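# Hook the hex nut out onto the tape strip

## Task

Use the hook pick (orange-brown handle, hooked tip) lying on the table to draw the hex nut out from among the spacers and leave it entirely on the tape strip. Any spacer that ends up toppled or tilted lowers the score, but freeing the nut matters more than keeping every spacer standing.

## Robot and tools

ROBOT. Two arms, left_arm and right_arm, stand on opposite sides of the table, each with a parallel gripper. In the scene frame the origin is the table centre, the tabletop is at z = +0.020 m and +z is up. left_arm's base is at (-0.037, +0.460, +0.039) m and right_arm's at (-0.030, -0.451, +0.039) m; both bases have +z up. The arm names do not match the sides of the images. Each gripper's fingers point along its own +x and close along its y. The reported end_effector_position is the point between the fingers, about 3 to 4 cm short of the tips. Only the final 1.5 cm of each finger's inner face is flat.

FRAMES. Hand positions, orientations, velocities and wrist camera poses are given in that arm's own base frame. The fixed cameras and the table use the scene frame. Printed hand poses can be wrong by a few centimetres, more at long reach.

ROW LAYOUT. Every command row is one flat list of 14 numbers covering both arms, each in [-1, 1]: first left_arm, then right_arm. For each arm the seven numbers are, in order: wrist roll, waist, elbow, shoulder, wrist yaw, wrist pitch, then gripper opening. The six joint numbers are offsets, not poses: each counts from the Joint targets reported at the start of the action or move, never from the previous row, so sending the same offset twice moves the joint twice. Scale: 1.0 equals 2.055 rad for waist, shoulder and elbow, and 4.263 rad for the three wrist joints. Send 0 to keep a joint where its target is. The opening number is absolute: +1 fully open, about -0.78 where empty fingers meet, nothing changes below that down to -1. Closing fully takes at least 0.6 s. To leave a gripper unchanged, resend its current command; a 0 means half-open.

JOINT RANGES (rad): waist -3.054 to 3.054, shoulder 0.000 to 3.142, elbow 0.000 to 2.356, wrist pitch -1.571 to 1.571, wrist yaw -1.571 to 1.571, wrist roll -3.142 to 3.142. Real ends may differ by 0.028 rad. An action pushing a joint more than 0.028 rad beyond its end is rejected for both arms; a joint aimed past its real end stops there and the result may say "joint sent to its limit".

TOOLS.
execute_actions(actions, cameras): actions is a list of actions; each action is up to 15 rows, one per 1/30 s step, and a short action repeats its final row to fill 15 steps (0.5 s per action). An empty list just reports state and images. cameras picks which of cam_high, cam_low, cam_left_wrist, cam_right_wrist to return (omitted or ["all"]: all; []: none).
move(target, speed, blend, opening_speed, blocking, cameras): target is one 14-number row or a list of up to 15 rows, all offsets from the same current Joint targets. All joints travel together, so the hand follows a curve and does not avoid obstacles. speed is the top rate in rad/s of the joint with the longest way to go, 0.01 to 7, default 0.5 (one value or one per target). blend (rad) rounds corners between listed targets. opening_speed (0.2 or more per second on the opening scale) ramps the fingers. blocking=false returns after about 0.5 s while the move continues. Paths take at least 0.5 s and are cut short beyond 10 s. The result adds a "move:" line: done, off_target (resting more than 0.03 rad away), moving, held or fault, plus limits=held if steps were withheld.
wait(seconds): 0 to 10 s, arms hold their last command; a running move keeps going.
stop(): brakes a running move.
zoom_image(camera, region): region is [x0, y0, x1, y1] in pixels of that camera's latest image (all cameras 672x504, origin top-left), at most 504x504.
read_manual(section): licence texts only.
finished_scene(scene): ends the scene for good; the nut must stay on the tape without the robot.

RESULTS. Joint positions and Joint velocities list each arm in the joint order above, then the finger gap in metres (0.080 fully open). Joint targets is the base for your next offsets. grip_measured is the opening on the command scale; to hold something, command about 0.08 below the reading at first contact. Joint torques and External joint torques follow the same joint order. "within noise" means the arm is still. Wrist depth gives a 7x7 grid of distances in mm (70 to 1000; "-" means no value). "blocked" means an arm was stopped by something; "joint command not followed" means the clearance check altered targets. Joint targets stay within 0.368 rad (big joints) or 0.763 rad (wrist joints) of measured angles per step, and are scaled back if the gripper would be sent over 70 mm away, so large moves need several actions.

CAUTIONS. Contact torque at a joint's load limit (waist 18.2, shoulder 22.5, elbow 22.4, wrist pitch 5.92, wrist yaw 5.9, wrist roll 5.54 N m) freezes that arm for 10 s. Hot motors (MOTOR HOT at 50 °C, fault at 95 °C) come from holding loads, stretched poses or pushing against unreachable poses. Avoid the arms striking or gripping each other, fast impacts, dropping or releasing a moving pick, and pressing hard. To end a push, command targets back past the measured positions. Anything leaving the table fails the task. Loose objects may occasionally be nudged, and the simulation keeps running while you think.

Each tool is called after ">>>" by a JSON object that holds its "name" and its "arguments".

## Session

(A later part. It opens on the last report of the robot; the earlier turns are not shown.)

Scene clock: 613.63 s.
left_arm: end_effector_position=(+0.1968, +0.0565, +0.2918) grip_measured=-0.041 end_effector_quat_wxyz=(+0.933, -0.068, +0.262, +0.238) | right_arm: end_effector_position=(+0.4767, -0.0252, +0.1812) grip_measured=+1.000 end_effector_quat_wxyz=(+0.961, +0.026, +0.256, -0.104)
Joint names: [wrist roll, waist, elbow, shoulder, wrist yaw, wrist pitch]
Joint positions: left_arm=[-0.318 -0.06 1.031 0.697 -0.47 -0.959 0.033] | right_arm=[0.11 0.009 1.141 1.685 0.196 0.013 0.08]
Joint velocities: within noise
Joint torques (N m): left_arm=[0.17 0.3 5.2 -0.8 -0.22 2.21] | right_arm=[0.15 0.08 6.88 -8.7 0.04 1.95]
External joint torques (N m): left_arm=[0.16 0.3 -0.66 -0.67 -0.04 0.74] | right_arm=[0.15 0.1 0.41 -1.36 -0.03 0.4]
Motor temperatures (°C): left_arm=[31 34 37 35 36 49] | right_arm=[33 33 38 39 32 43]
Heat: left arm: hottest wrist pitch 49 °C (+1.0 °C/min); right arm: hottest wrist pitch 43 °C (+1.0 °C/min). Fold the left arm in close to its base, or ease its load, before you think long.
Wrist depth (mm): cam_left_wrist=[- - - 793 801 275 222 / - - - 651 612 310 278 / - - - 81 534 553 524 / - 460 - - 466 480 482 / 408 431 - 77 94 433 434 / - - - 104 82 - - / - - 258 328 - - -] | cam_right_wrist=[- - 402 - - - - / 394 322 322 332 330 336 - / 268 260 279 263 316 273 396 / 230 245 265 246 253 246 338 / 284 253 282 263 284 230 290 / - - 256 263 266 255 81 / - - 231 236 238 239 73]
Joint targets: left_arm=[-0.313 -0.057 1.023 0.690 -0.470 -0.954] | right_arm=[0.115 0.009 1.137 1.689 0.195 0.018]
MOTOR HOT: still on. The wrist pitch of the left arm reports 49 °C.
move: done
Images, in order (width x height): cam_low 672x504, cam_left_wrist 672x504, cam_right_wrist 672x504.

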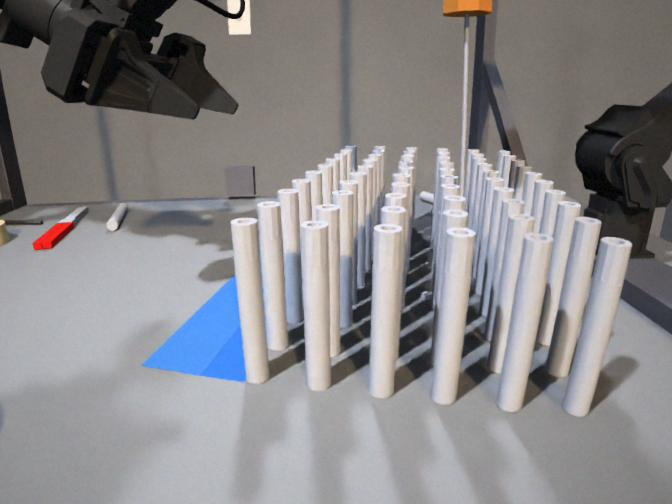

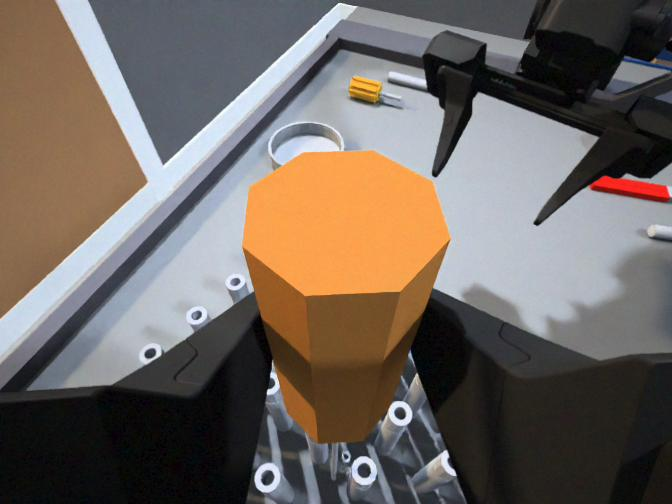

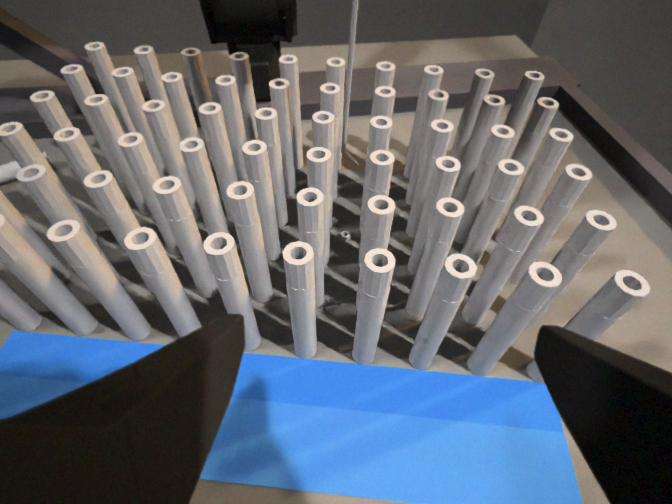

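>>> {"name": "move", "arguments": {"target": [[0, 0, -0.0574, -0.0255, 0, 0.0153, -0.15, 0, 0, 0, 0, 0, 0, 1], [0, 0, -0.1125, -0.0496, 0, 0.0303, -0.15, 0, 0, 0, 0, 0, 0, 1]], "speed": 0.25, "blend": [0.02, 0], "cameras": ["cam_right_wrist", "cam_low", "cam_high", "cam_left_wrist"]}}

>>> {"name": "zoom_image", "arguments": {"camera": "cam_right_wrist", "region": [310, 150, 400, 250]}}

>>> {"name": "zoom_image", "arguments": {"camera": "cam_low", "region": [390, 200, 490, 340]}}

>>> {"name": "zoom_image", "arguments": {"camera": "cam_high", "region": [200, 260, 270, 330]}}

Scene clock: 647.27 s.
left_arm: end_effector_position=(+0.1965, +0.0565, +0.2421) grip_measured=-0.041 end_effector_quat_wxyz=(+0.933, -0.068, +0.262, +0.238) | right_arm: end_effector_position=(+0.4767, -0.0252, +0.1812) grip_measured=+1.000 end_effector_quat_wxyz=(+0.961, +0.026, +0.256, -0.104)
Joint names: [wrist roll, waist, elbow, shoulder, wrist yaw, wrist pitch]
Joint positions: left_arm=[-0.318 -0.06 0.8 0.595 -0.47 -0.83 0.033] | right_arm=[0.11 0.009 1.141 1.685 0.196 0.013 0.08]
Joint velocities: within noise
Joint torques (N m): left_arm=[0.17 0.28 5.5 -0.64 -0.21 2.24] | right_arm=[0.16 0.06 6.86 -8.71 0.03 1.94]
External joint torques (N m): left_arm=[0.17 0.29 -0.7 -0.62 -0.04 0.76] | right_arm=[0.15 0.06 0.29 -1.29 -0.03 0.36]
Motor temperatures (°C): left_arm=[31 34 38 34 36 49] | right_arm=[33 33 38 40 32 43]
Heat: left arm: hottest wrist pitch 49 °C (-1.0 °C/min); right arm: hottest wrist pitch 43 °C (+0.0 °C/min). Fold the left arm in close to its base, or ease its load, before you think long.
Wrist depth (mm): cam_left_wrist=[- - - 687 640 275 247 / - - 550 557 550 573 261 / - 480 494 81 479 487 484 / - 410 - - 406 418 417 / 360 374 - 77 - 378 379 / - - 94 104 82 - - / - - 217 286 - - -] | cam_right_wrist=[- - 401 - - - - / 395 320 322 328 331 336 - / 269 259 281 264 318 273 394 / 231 246 264 246 255 245 337 / 284 252 283 262 286 231 290 / - - 257 264 265 255 81 / - - 232 237 238 238 73]
Joint targets: left_arm=[-0.313 -0.057 0.791 0.587 -0.470 -0.825] | right_arm=[0.115 0.009 1.137 1.689 0.195 0.018]
MOTOR HOT: still on. The wrist pitch of the left arm reports 49 °C.
move: done

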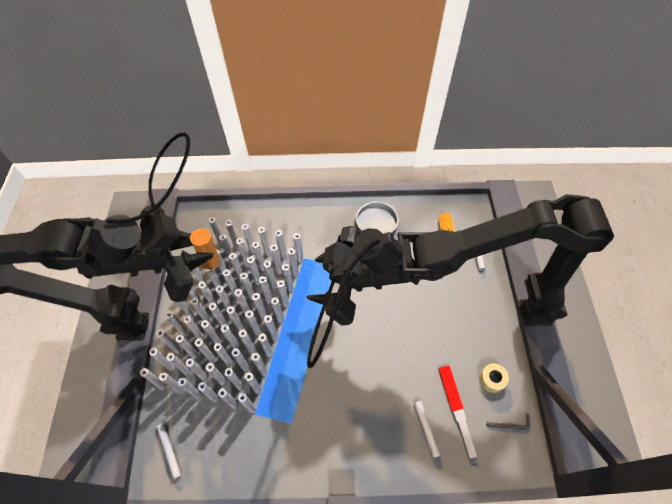

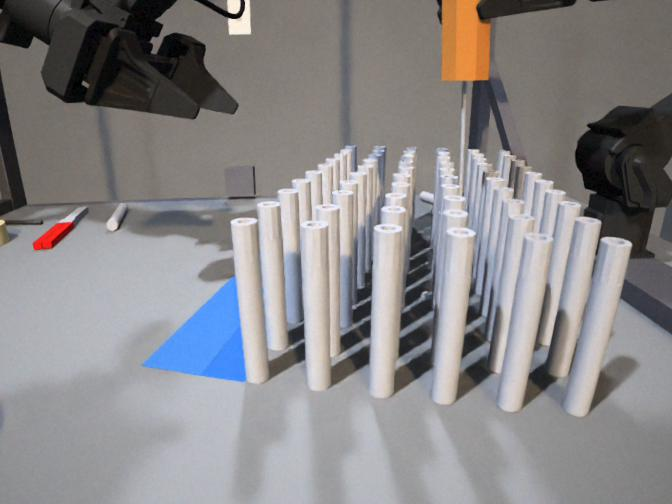

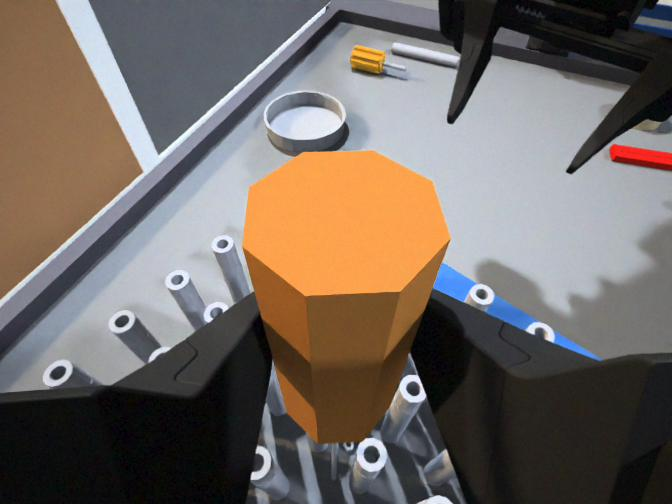

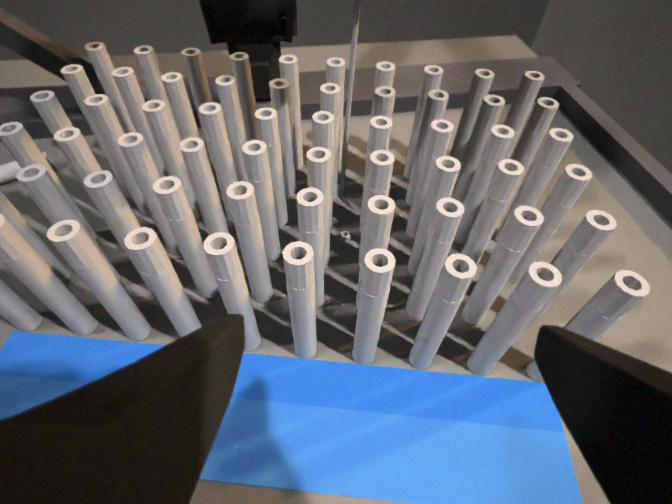

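Scaled by 5.040 from the camera's 672x504 image, which has a finer 960x720 frame.

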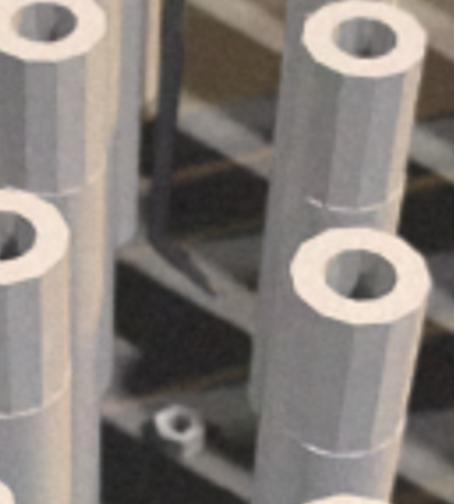

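Scaled by 3.600 from the camera's 672x504 image, which has a finer 960x720 frame.

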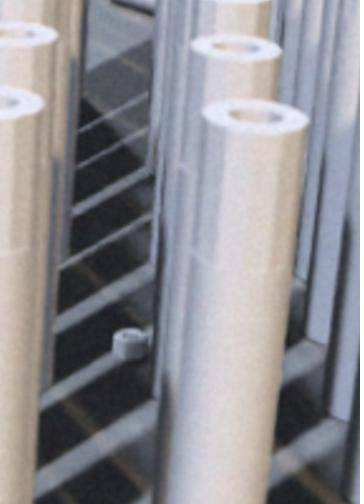

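Scaled by 7.200 from the camera's 672x504 image, which has a finer 960x720 frame.

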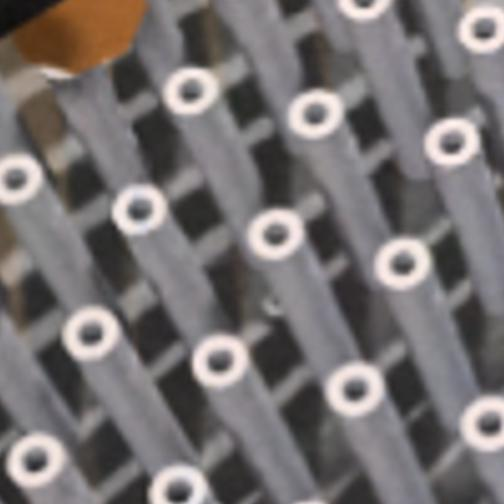

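>>> {"name": "move", "arguments": {"target": [0, 0, -0.0362, -0.0145, 0, 0.0104, -0.15, 0, 0, 0, 0, 0, 0, 1], "speed": 0.15, "cameras": ["cam_right_wrist"]}}

>>> {"name": "zoom_image", "arguments": {"camera": "cam_right_wrist", "region": [310, 160, 400, 260]}}

Scene clock: 656.50 s.
left_arm: end_effector_position=(+0.1967, +0.0565, +0.2252) grip_measured=-0.041 end_effector_quat_wxyz=(+0.933, -0.068, +0.262, +0.238) | right_arm: end_effector_position=(+0.4767, -0.0252, +0.1812) grip_measured=+1.000 end_effector_quat_wxyz=(+0.961, +0.026, +0.256, -0.104)
Joint names: [wrist roll, waist, elbow, shoulder, wrist yaw, wrist pitch]
Joint positions: left_arm=[-0.318 -0.06 0.726 0.565 -0.47 -0.786 0.033] | right_arm=[0.11 0.009 1.141 1.685 0.196 0.013 0.08]
Joint velocities: within noise
Joint torques (N m): left_arm=[0.18 0.29 5.62 -0.63 -0.21 2.22] | right_arm=[0.15 0.08 6.84 -8.69 0.04 1.94]
External joint torques (N m): left_arm=[0.18 0.29 -0.67 -0.66 -0.04 0.74] | right_arm=[0.15 0.08 0.26 -1.29 -0.02 0.36]
Motor temperatures (°C): left_arm=[31 34 38 34 36 50] | right_arm=[33 33 38 40 32 44]
Heat: left arm: hottest wrist pitch 50 °C (+0.0 °C/min); right arm: hottest wrist pitch 44 °C (+1.0 °C/min). Fold the left arm in close to its base, or ease its load, before you think long.
Wrist depth (mm): cam_left_wrist=[- - - 647 636 607 241 / - - 525 535 526 541 508 / - 445 479 81 457 461 460 / 381 391 - - 384 397 398 / 345 354 - 77 94 357 359 / - - 94 104 82 - - / - - 211 270 78 - -] | cam_right_wrist=[- - 397 553 - - - / 394 321 322 331 330 336 - / 270 259 280 264 317 274 394 / 231 247 262 246 254 245 338 / 283 251 281 264 285 231 289 / - - 257 262 265 255 81 / - - 232 237 239 239 73]
Joint targets: left_arm=[-0.313 -0.057 0.717 0.558 -0.470 -0.781] | right_arm=[0.115 0.009 1.137 1.689 0.195 0.018]
MOTOR HOT: still on. The wrist pitch of the left arm reports 50 °C.
move: done
Images, in order (width x height): cam_right_wrist 672x504.

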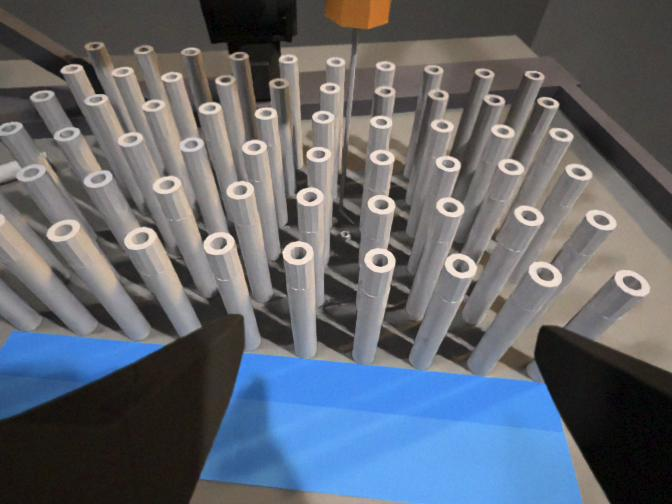

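Scaled by 5.040 from the camera's 672x504 image, which has a finer 960x720 frame.

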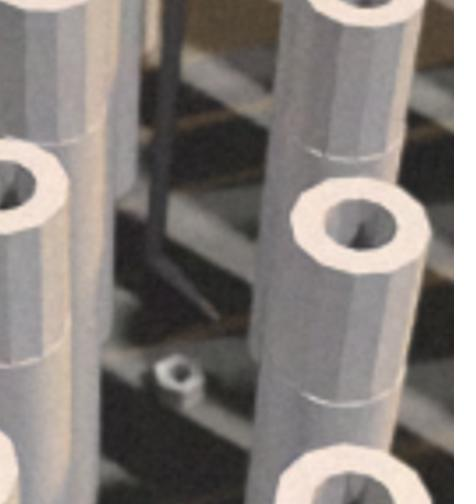

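>>> {"name": "zoom_image", "arguments": {"camera": "cam_right_wrist", "region": [330, 190, 370, 250]}}

Scaled by 8.400 from the camera's 672x504 image, which has a finer 960x720 frame.

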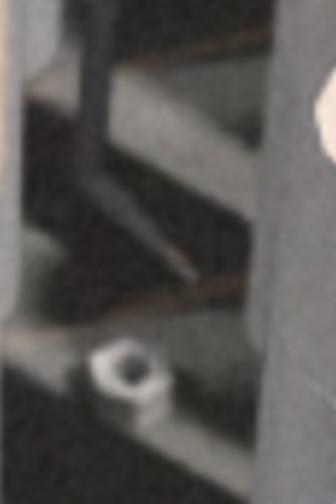

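>>> {"name": "move", "arguments": {"target": [-0.0218, -0.1003, -0.0289, -0.0556, -0.0458, -0.0097, -0.15, 0, 0, 0, 0, 0, 0, 1], "speed": 0.15, "cameras": ["cam_right_wrist", "cam_low", "cam_left_wrist"]}}

>>> {"name": "zoom_image", "arguments": {"camera": "cam_right_wrist", "region": [330, 190, 370, 250]}}

>>> {"name": "zoom_image", "arguments": {"camera": "cam_right_wrist", "region": [300, 0, 400, 250]}}

>>> {"name": "zoom_image", "arguments": {"camera": "cam_low", "region": [400, 0, 540, 200]}}

Scene clock: 685.73 s.
left_arm: end_effector_position=(+0.1803, +0.0472, +0.2229) grip_measured=-0.041 end_effector_quat_wxyz=(+0.943, -0.056, +0.225, +0.238) | right_arm: end_effector_position=(+0.4767, -0.0252, +0.1812) grip_measured=+1.000 end_effector_quat_wxyz=(+0.961, +0.026, +0.256, -0.104)
Joint names: [wrist roll, waist, elbow, shoulder, wrist yaw, wrist pitch]
Joint positions: left_arm=[-0.4 -0.261 0.666 0.45 -0.659 -0.824 0.033] | right_arm=[0.11 0.009 1.141 1.685 0.196 0.013 0.08]
Joint velocities: within noise
Joint torques (N m): left_arm=[-0.19 -0.16 5.46 0.06 -0.5 1.91] | right_arm=[0.16 0.07 6.88 -8.7 0.04 1.94]
External joint torques (N m): left_arm=[-0.19 -0.15 -0.69 -0.53 -0.27 0.48] | right_arm=[0.16 0.03 0.43 -1.44 -0.02 0.41]
Motor temperatures (°C): left_arm=[31 33 37 34 36 51] | right_arm=[33 32 38 40 32 44]
Heat: left arm: hottest wrist pitch 51 °C (+2.0 °C/min); right arm: hottest wrist pitch 44 °C (+1.0 °C/min). Fold the left arm in close to its base, or ease its load, before you think long.
Wrist depth (mm): cam_left_wrist=[- - - 848 706 293 256 / - - 635 616 587 614 269 / - - 504 80 480 500 494 / - 409 - - 406 419 418 / 361 361 - 77 - 370 371 / - - 94 104 82 - - / - - 239 271 78 - -] | cam_right_wrist=[- - 381 574 - - - / 394 321 321 357 331 335 - / 269 260 282 265 316 274 398 / 230 246 264 246 254 244 338 / 284 253 281 263 286 231 290 / - - 259 262 265 255 81 / - - 231 237 238 239 73]
Joint targets: left_arm=[-0.405 -0.263 0.658 0.443 -0.665 -0.822] | right_arm=[0.115 0.009 1.137 1.689 0.195 0.018]
MOTOR HOT: still on. The wrist pitch of the left arm reports 51 °C.
move: done
Images, in order (width x height): cam_low 672x504, cam_left_wrist 672x504, cam_right_wrist 672x504.

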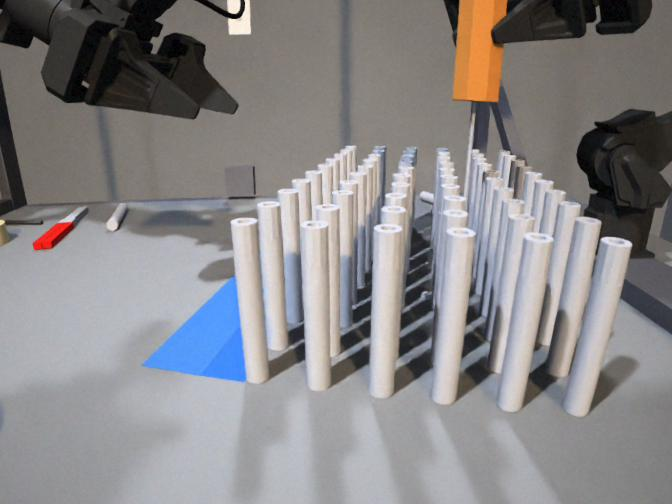

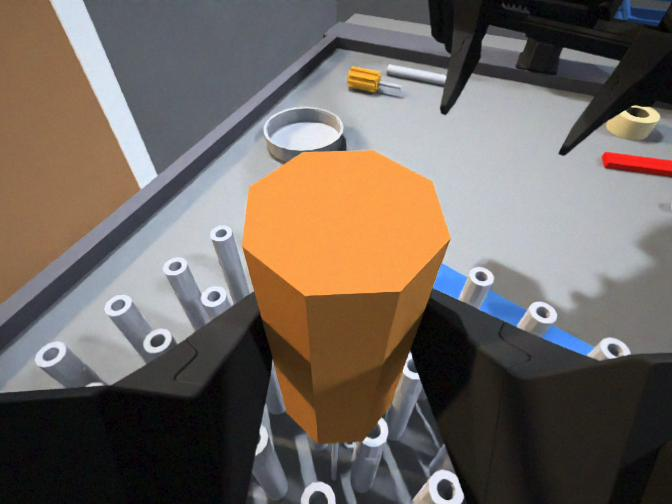

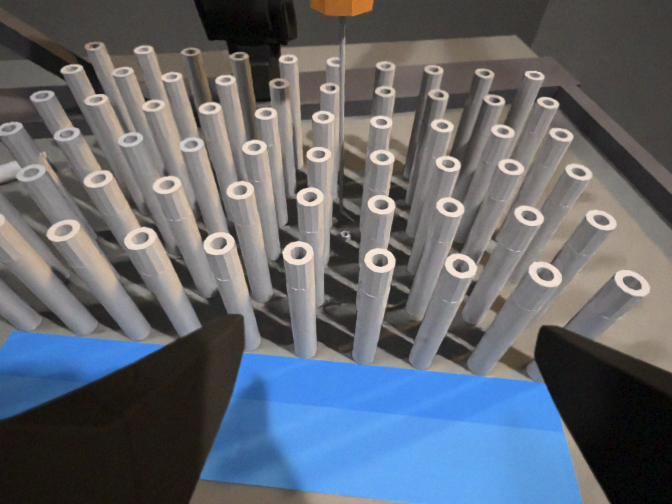

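Scaled by 8.400 from the camera's 672x504 image, which has a finer 960x720 frame.

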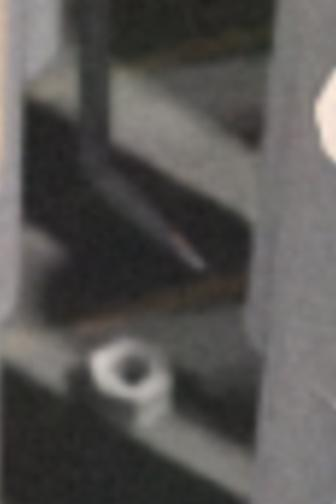

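Scaled by 2.016 from the camera's 672x504 image, which has a finer 960x720 frame.

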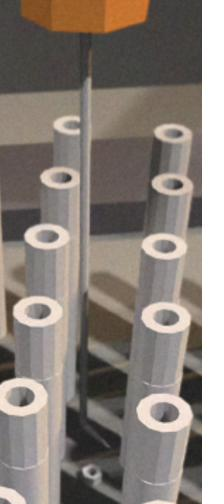

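Scaled by 2.520 from the camera's 672x504 image, which has a finer 960x720 frame.

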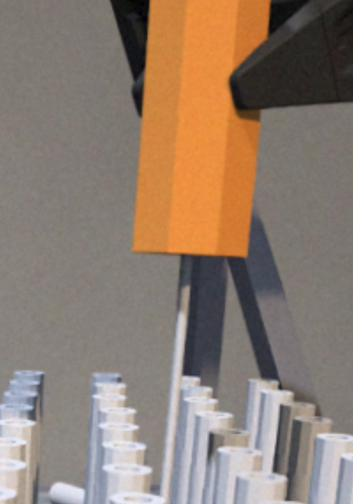

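>>> {"name": "move", "arguments": {"target": [0, 0, -0.0063, -0.0031, 0, 0.0015, -0.15, 0, 0, 0, 0, 0, 0, 1], "speed": 0.1, "cameras": ["cam_right_wrist"]}}

>>> {"name": "zoom_image", "arguments": {"camera": "cam_right_wrist", "region": [325, 195, 365, 245]}}

Scene clock: 712.50 s.
left_arm: end_effector_position=(+0.1800, +0.0474, +0.2194) grip_measured=-0.041 end_effector_quat_wxyz=(+0.943, -0.055, +0.227, +0.239) | right_arm: end_effector_position=(+0.4767, -0.0252, +0.1812) grip_measured=+1.000 end_effector_quat_wxyz=(+0.961, +0.026, +0.256, -0.104)
Joint names: [wrist roll, waist, elbow, shoulder, wrist yaw, wrist pitch]
Joint positions: left_arm=[-0.401 -0.261 0.653 0.444 -0.659 -0.82 0.033] | right_arm=[0.11 0.009 1.141 1.685 0.196 0.013 0.08]
Joint velocities: within noise
Joint torques (N m): left_arm=[-0.17 -0.22 5.45 0.09 -0.49 2.15] | right_arm=[0.16 0.08 6.83 -8.69 0.04 1.94]
External joint torques (N m): left_arm=[-0.17 -0.22 -0.69 -0.52 -0.26 0.72] | right_arm=[0.15 0.11 0.29 -1.29 -0.03 0.38]
Motor temperatures (°C): left_arm=[31 33 38 33 36 49] | right_arm=[33 32 38 40 32 44]
Heat: left arm: hottest wrist pitch 49 °C (-1.0 °C/min); right arm: hottest wrist pitch 44 °C (+0.0 °C/min). Fold the left arm in close to its base, or ease its load, before you think long.
Wrist depth (mm): cam_left_wrist=[- - - 780 665 627 254 / - - 607 605 577 602 537 / - - 500 81 492 491 488 / - 408 - - 398 410 412 / 356 277 - 77 - 365 367 / - - 94 104 82 - - / - - 232 251 78 - -] | cam_right_wrist=[- - 382 580 - - - / 393 321 322 357 331 336 - / 269 259 281 264 317 273 397 / 230 246 264 246 254 245 338 / 284 253 280 263 285 231 289 / - - 258 263 265 254 81 / - - 232 237 239 240 73]
Joint targets: left_arm=[-0.406 -0.263 0.645 0.437 -0.665 -0.816] | right_arm=[0.115 0.009 1.137 1.689 0.195 0.018]
MOTOR HOT: still on. The wrist pitch of the left arm reports 49 °C.
move: done
Images, in order (width x height): cam_right_wrist 672x504.

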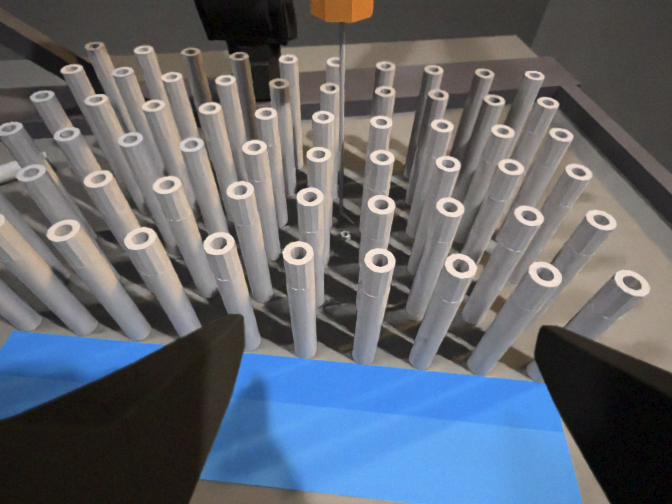

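Scaled by 10.080 from the camera's 672x504 image, which has a finer 960x720 frame.

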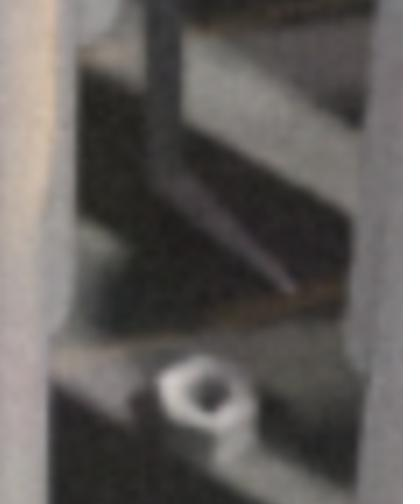

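>>> {"name": "move", "arguments": {"target": [0, 0, -0.0050, -0.0025, 0, 0.0012, -0.15, 0, 0, 0, 0, 0, 0, 1], "speed": 0.1, "cameras": ["cam_right_wrist"]}}

>>> {"name": "zoom_image", "arguments": {"camera": "cam_right_wrist", "region": [325, 195, 365, 245]}}

Scene clock: 718.40 s.
left_arm: end_effector_position=(+0.1799, +0.0474, +0.2170) grip_measured=-0.041 end_effector_quat_wxyz=(+0.943, -0.055, +0.227, +0.239) | right_arm: end_effector_position=(+0.4767, -0.0252, +0.1812) grip_measured=+1.000 end_effector_quat_wxyz=(+0.961, +0.026, +0.256, -0.104)
Joint names: [wrist roll, waist, elbow, shoulder, wrist yaw, wrist pitch]
Joint positions: left_arm=[-0.401 -0.261 0.643 0.439 -0.659 -0.815 0.033] | right_arm=[0.11 0.009 1.141 1.685 0.196 0.013 0.08]
Joint velocities: within noise
Joint torques (N m): left_arm=[-0.17 -0.21 5.45 0.03 -0.51 2.15] | right_arm=[0.16 0.04 6.84 -8.68 0.04 1.94]
External joint torques (N m): left_arm=[-0.18 -0.22 -0.67 -0.59 -0.28 0.74] | right_arm=[0.15 0.09 0.37 -1.34 -0.03 0.4]
Motor temperatures (°C): left_arm=[31 33 38 33 36 48] | right_arm=[33 32 38 40 32 44]
Heat: left arm: hottest wrist pitch 48 °C (-2.0 °C/min); right arm: hottest wrist pitch 44 °C (+0.0 °C/min). Fold the left arm in close to its base, or ease its load, before you think long.
Wrist depth (mm): cam_left_wrist=[- - - 741 694 639 253 / - - 594 599 598 604 545 / - - 505 81 489 488 487 / - 410 - - 395 410 409 / 353 277 - 77 - 362 362 / - - 94 104 82 - - / - - 231 251 78 - -] | cam_right_wrist=[- - 381 575 - - - / 395 322 323 356 331 335 - / 269 260 281 264 318 275 398 / 231 246 262 246 255 245 340 / 284 253 282 263 287 231 290 / - - 256 263 264 255 81 / - - 231 237 239 238 73]
Joint targets: left_arm=[-0.405 -0.263 0.634 0.432 -0.665 -0.811] | right_arm=[0.115 0.009 1.137 1.689 0.195 0.018]
MOTOR HOT: still on. The wrist pitch of the left arm reports 48 °C.
move: done
Images, in order (width x height): cam_right_wrist 672x504.

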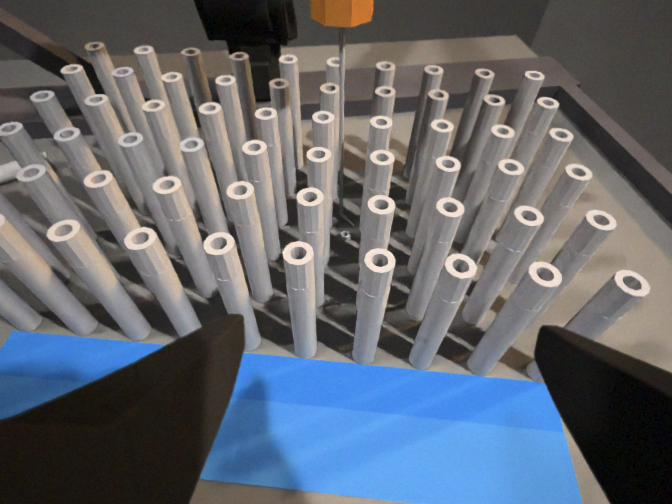

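Scaled by 10.080 from the camera's 672x504 image, which has a finer 960x720 frame.

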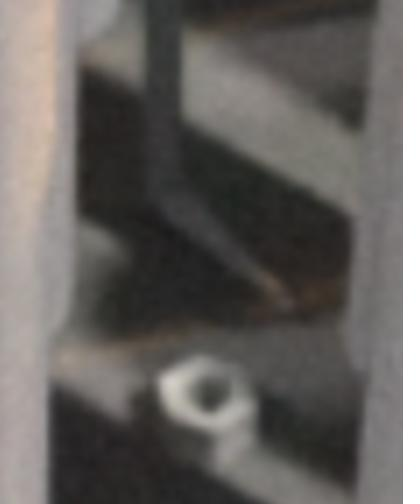

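>>> {"name": "move", "arguments": {"target": [0, 0, -0.0050, -0.0025, 0, 0.0012, -0.15, 0, 0, 0, 0, 0, 0, 1], "speed": 0.1, "cameras": ["cam_right_wrist"]}}

>>> {"name": "zoom_image", "arguments": {"camera": "cam_right_wrist", "region": [325, 195, 365, 245]}}

Scene clock: 723.33 s.
left_arm: end_effector_position=(+0.1798, +0.0476, +0.2165) grip_measured=-0.041 end_effector_quat_wxyz=(+0.943, -0.056, +0.224, +0.239) | right_arm: end_effector_position=(+0.4767, -0.0252, +0.1812) grip_measured=+1.000 end_effector_quat_wxyz=(+0.961, +0.026, +0.256, -0.104)
Joint names: [wrist roll, waist, elbow, shoulder, wrist yaw, wrist pitch]
Joint positions: left_arm=[-0.401 -0.261 0.637 0.432 -0.661 -0.809 0.033] | right_arm=[0.11 0.009 1.141 1.685 0.196 0.013 0.08]
Joint velocities: within noise
Joint torques (N m): left_arm=[-0.18 -0.18 5.04 0.15 -0.41 2.07] | right_arm=[0.16 0.06 6.86 -8.71 0.04 1.94]
External joint torques (N m): left_arm=[-0.18 -0.17 -1.09 -0.51 -0.19 0.63] | right_arm=[0.15 0.14 0.35 -1.34 -0.03 0.38]
Motor temperatures (°C): left_arm=[31 33 38 33 36 48] | right_arm=[33 32 38 40 32 44]
Heat: left arm: hottest wrist pitch 48 °C (-2.0 °C/min); right arm: hottest wrist pitch 44 °C (+0.0 °C/min). Fold the left arm in close to its base, or ease its load, before you think long.
Wrist depth (mm): cam_left_wrist=[- - - 754 700 621 254 / - - 607 612 582 607 539 / - - 504 81 492 491 489 / - 411 - - 399 413 411 / 354 344 - 77 91 365 363 / - - 94 104 82 - - / - - 233 267 77 - -] | cam_right_wrist=[- - 382 578 - - - / 390 320 321 355 330 335 - / 269 260 280 263 317 275 396 / 231 245 263 247 254 246 339 / 284 253 282 263 285 230 289 / - - 257 264 264 256 81 / - - 231 237 239 238 73]
Joint targets: left_arm=[-0.405 -0.263 0.624 0.427 -0.665 -0.805] | right_arm=[0.115 0.009 1.137 1.689 0.195 0.018]
MOTOR HOT: still on. The wrist pitch of the left arm reports 48 °C.
move: done
Images, in order (width x height): cam_right_wrist 672x504.

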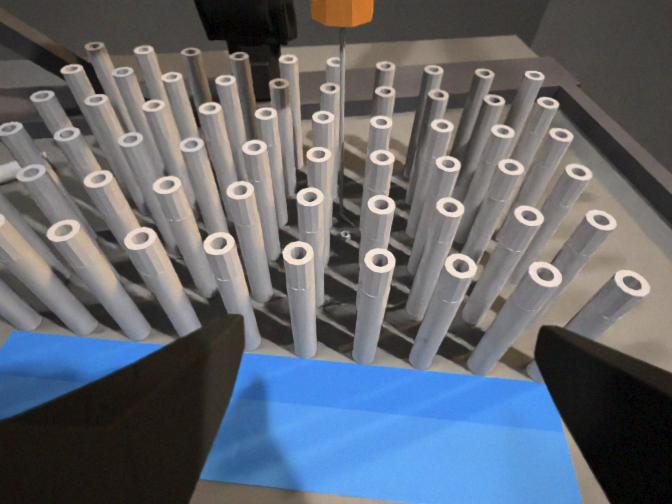

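Scaled by 10.080 from the camera's 672x504 image, which has a finer 960x720 frame.

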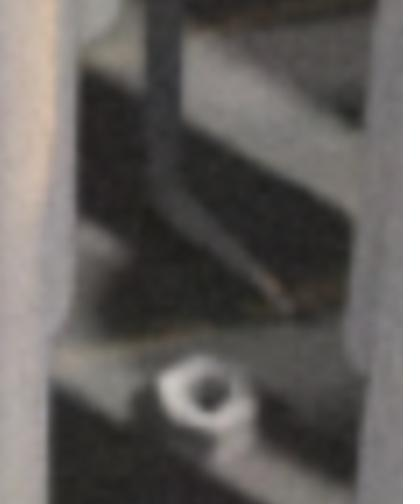

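>>> {"name": "move", "arguments": {"target": [0.0040, 0.0122, 0.0036, 0.0233, 0.0048, 0.0120, -0.15, 0, 0, 0, 0, 0, 0, 1], "speed": 0.1, "cameras": ["cam_right_wrist"]}}

>>> {"name": "zoom_image", "arguments": {"camera": "cam_right_wrist", "region": [320, 195, 370, 255]}}

Scene clock: 767.80 s.
left_arm: end_effector_position=(+0.1890, +0.0469, +0.2169) grip_measured=-0.041 end_effector_quat_wxyz=(+0.943, -0.059, +0.223, +0.241) | right_arm: end_effector_position=(+0.4767, -0.0252, +0.1812) grip_measured=+1.000 end_effector_quat_wxyz=(+0.961, +0.026, +0.256, -0.104)
Joint names: [wrist roll, waist, elbow, shoulder, wrist yaw, wrist pitch]
Joint positions: left_arm=[-0.394 -0.241 0.635 0.472 -0.646 -0.759 0.033] | right_arm=[0.11 0.009 1.141 1.685 0.196 0.013 0.08]
Joint velocities: within noise
Joint torques (N m): left_arm=[0.16 0.25 6.26 0.68 -0.2 2.15] | right_arm=[0.16 0.04 6.85 -8.69 0.03 1.93]
External joint torques (N m): left_arm=[0.16 0.26 -0.01 0.31 0.02 0.71] | right_arm=[0.16 -0.07 0.44 -1.5 -0.01 0.4]
Motor temperatures (°C): left_arm=[31 33 38 32 36 50] | right_arm=[33 32 38 41 32 45]
Heat: left arm: hottest wrist pitch 50 °C (+1.0 °C/min); right arm: hottest wrist pitch 45 °C (+1.0 °C/min). Fold the left arm in close to its base, or ease its load, before you think long.
Wrist depth (mm): cam_left_wrist=[- - - 854 705 283 248 / - - 606 608 583 612 261 / - - 501 81 494 495 496 / - 408 - - 400 415 415 / 352 277 - 77 91 366 367 / - - 94 104 82 - - / - - 231 266 78 - -] | cam_right_wrist=[- - 378 573 - - - / 391 321 320 357 330 335 - / 271 261 281 265 316 274 396 / 231 246 263 246 253 245 339 / 283 254 281 263 285 231 290 / - - 257 262 265 255 81 / - - 231 237 238 238 73]
Joint targets: left_arm=[-0.388 -0.238 0.631 0.475 -0.645 -0.754] | right_arm=[0.115 0.009 1.137 1.689 0.195 0.018]
MOTOR HOT: still on. The wrist pitch of the left arm reports 50 °C.
move: done
Images, in order (width x height): cam_right_wrist 672x504.

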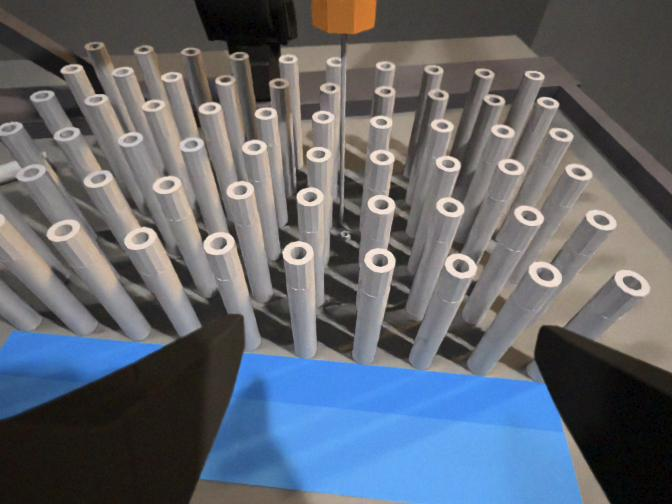

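Scaled by 8.400 from the camera's 672x504 image, which has a finer 960x720 frame.

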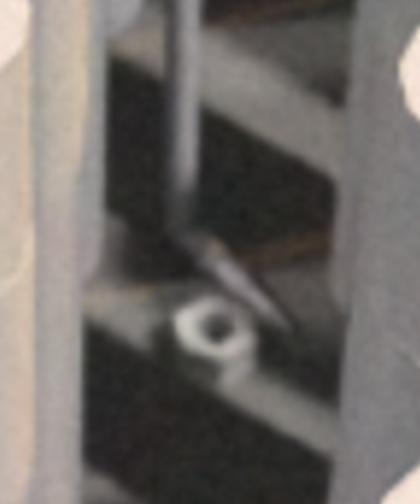

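>>> {"name": "move", "arguments": {"target": [-0.0005, -0.0014, 0.0019, 0.0229, -0.0005, 0.0100, -0.15, 0, 0, 0, 0, 0, 0, 1], "speed": 0.06, "cameras": ["cam_right_wrist"]}}

>>> {"name": "zoom_image", "arguments": {"camera": "cam_right_wrist", "region": [320, 195, 370, 255]}}

Scene clock: 776.83 s.
left_arm: end_effector_position=(+0.1984, +0.0448, +0.2168) grip_measured=-0.041 end_effector_quat_wxyz=(+0.943, -0.058, +0.223, +0.241) | right_arm: end_effector_position=(+0.4767, -0.0252, +0.1812) grip_measured=+1.000 end_effector_quat_wxyz=(+0.961, +0.026, +0.256, -0.104)
Joint names: [wrist roll, waist, elbow, shoulder, wrist yaw, wrist pitch]
Joint positions: left_arm=[-0.391 -0.241 0.635 0.517 -0.648 -0.715 0.033] | right_arm=[0.11 0.009 1.141 1.685 0.196 0.013 0.08]
Joint velocities: within noise
Joint torques (N m): left_arm=[0 0.01 6.81 0.63 -0.21 2.02] | right_arm=[0.15 0.06 6.85 -8.67 0.04 1.94]
External joint torques (N m): left_arm=[-0.01 0.01 0.52 0.47 0.02 0.6] | right_arm=[0.15 0.11 0.31 -1.28 -0.03 0.37]
Motor temperatures (°C): left_arm=[31 33 37 32 36 50] | right_arm=[33 32 38 41 32 45]
Heat: left arm: hottest wrist pitch 50 °C (+1.0 °C/min); right arm: hottest wrist pitch 45 °C (+1.0 °C/min). Fold the left arm in close to its base, or ease its load, before you think long.
Wrist depth (mm): cam_left_wrist=[- - - 752 285 277 242 / - - 609 606 580 612 245 / - - 503 81 492 490 494 / - 408 - - 398 413 411 / 351 354 - 77 91 366 364 / - - 94 103 82 - - / - - 271 266 78 - -] | cam_right_wrist=[- - 378 420 - - - / 395 323 323 355 331 338 - / 268 260 280 265 318 274 398 / 231 246 263 246 254 245 338 / 283 253 281 263 286 230 289 / - - 256 264 265 255 81 / - - 230 236 239 238 73]
Joint targets: left_arm=[-0.390 -0.241 0.635 0.522 -0.647 -0.712] | right_arm=[0.115 0.009 1.137 1.689 0.195 0.018]
MOTOR HOT: still on. The wrist pitch of the left arm reports 50 °C.
move: done
Images, in order (width x height): cam_right_wrist 672x504.

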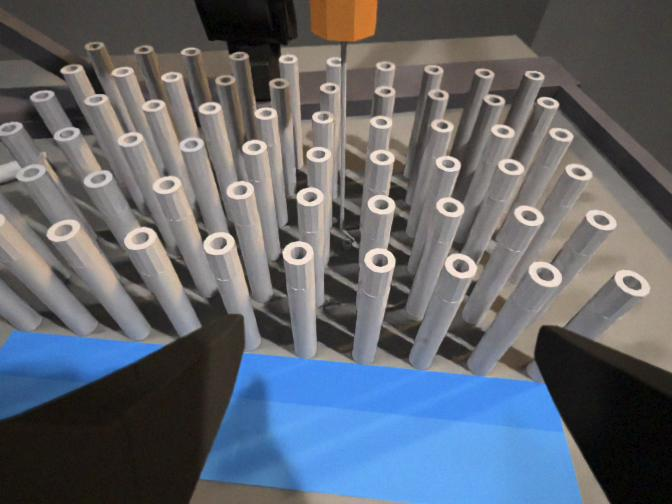

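Scaled by 8.400 from the camera's 672x504 image, which has a finer 960x720 frame.

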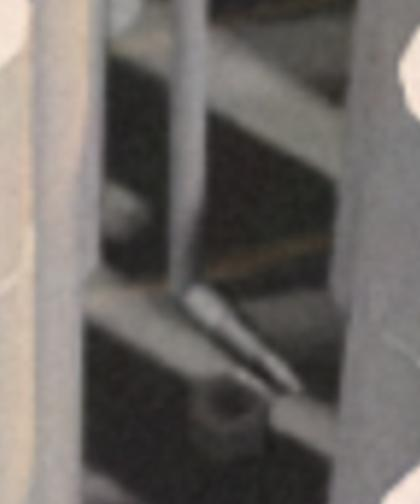

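>>> {"name": "zoom_image", "arguments": {"camera": "cam_right_wrist", "region": [332, 222, 364, 256]}}

>>> {"name": "zoom_image", "arguments": {"camera": "cam_low", "region": [390, 240, 470, 340]}}

Scaled by 14.824 from the camera's 672x504 image, which has a finer 960x720 frame.

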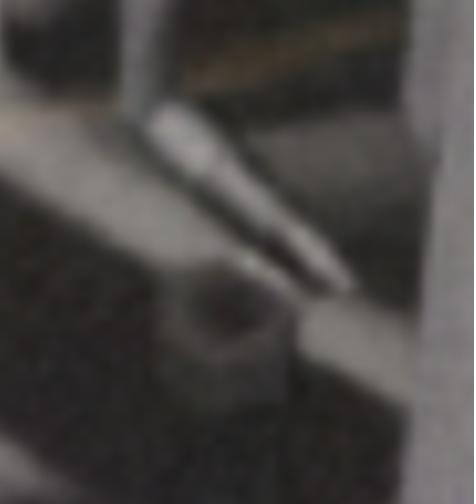

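This scene's latest camera images include none from cam_low. They are from: cam_right_wrist. cam_low's image comes with the result of a call that names it in "cameras".

>>> {"name": "move", "arguments": {"target": [-0.0008, -0.0022, 0.0022, 0.0344, -0.0010, 0.0151, -0.15, 0, 0, 0, 0, 0, 0, 1], "speed": 0.06, "cameras": ["cam_right_wrist", "cam_high"]}}

>>> {"name": "zoom_image", "arguments": {"camera": "cam_right_wrist", "region": [320, 210, 370, 270]}}

Scene clock: 795.53 s.
left_arm: end_effector_position=(+0.2116, +0.0435, +0.2164) grip_measured=-0.041 end_effector_quat_wxyz=(+0.941, -0.054, +0.222, +0.248) | right_arm: end_effector_position=(+0.4767, -0.0252, +0.1812) grip_measured=+1.000 end_effector_quat_wxyz=(+0.961, +0.026, +0.256, -0.104)
Joint names: [wrist roll, waist, elbow, shoulder, wrist yaw, wrist pitch]
Joint positions: left_arm=[-0.388 -0.241 0.635 0.584 -0.664 -0.651 0.033] | right_arm=[0.11 0.009 1.141 1.685 0.196 0.013 0.08]
Joint velocities: within noise
Joint torques (N m): left_arm=[-0.21 -0.47 7.39 0.63 0.22 2.08] | right_arm=[0.15 0.06 6.85 -8.71 0.03 1.94]
External joint torques (N m): left_arm=[-0.21 -0.47 0.92 0.87 0.45 0.65] | right_arm=[0.15 0.06 0.31 -1.32 -0.03 0.37]
Motor temperatures (°C): left_arm=[31 33 37 32 36 50] | right_arm=[33 32 38 41 32 45]
Heat: left arm: hottest wrist pitch 50 °C (+1.0 °C/min); right arm: hottest wrist pitch 45 °C (+1.0 °C/min). Fold the left arm in close to its base, or ease its load, before you think long.
Wrist depth (mm): cam_left_wrist=[981 - - - 277 262 234 / - - - 607 576 605 226 / - - 81 79 474 491 467 / - 413 - - 398 411 412 / 358 357 - 75 94 363 363 / - - 94 102 82 - - / - - 267 266 84 - -] | cam_right_wrist=[- - 377 212 - - - / 393 321 323 357 332 334 - / 269 260 280 264 318 273 396 / 231 246 264 246 254 246 338 / 284 253 281 264 285 229 290 / - - 256 264 266 256 81 / - - 233 237 238 239 73]
Joint targets: left_arm=[-0.394 -0.246 0.640 0.592 -0.651 -0.647] | right_arm=[0.115 0.009 1.137 1.689 0.195 0.018]
MOTOR HOT: still on. The wrist pitch of the left arm reports 50 °C.
move: done
Images, in order (width x height): cam_high 672x504, cam_right_wrist 672x504.

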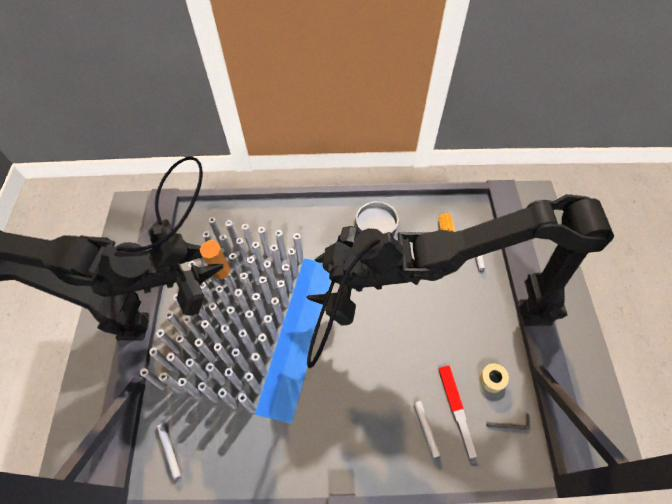

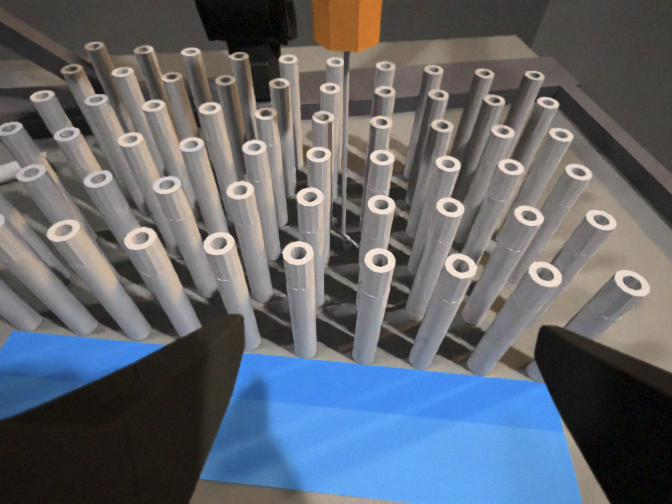

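Scaled by 8.400 from the camera's 672x504 image, which has a finer 960x720 frame.

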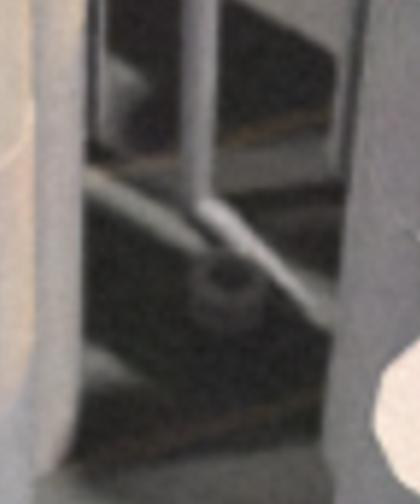

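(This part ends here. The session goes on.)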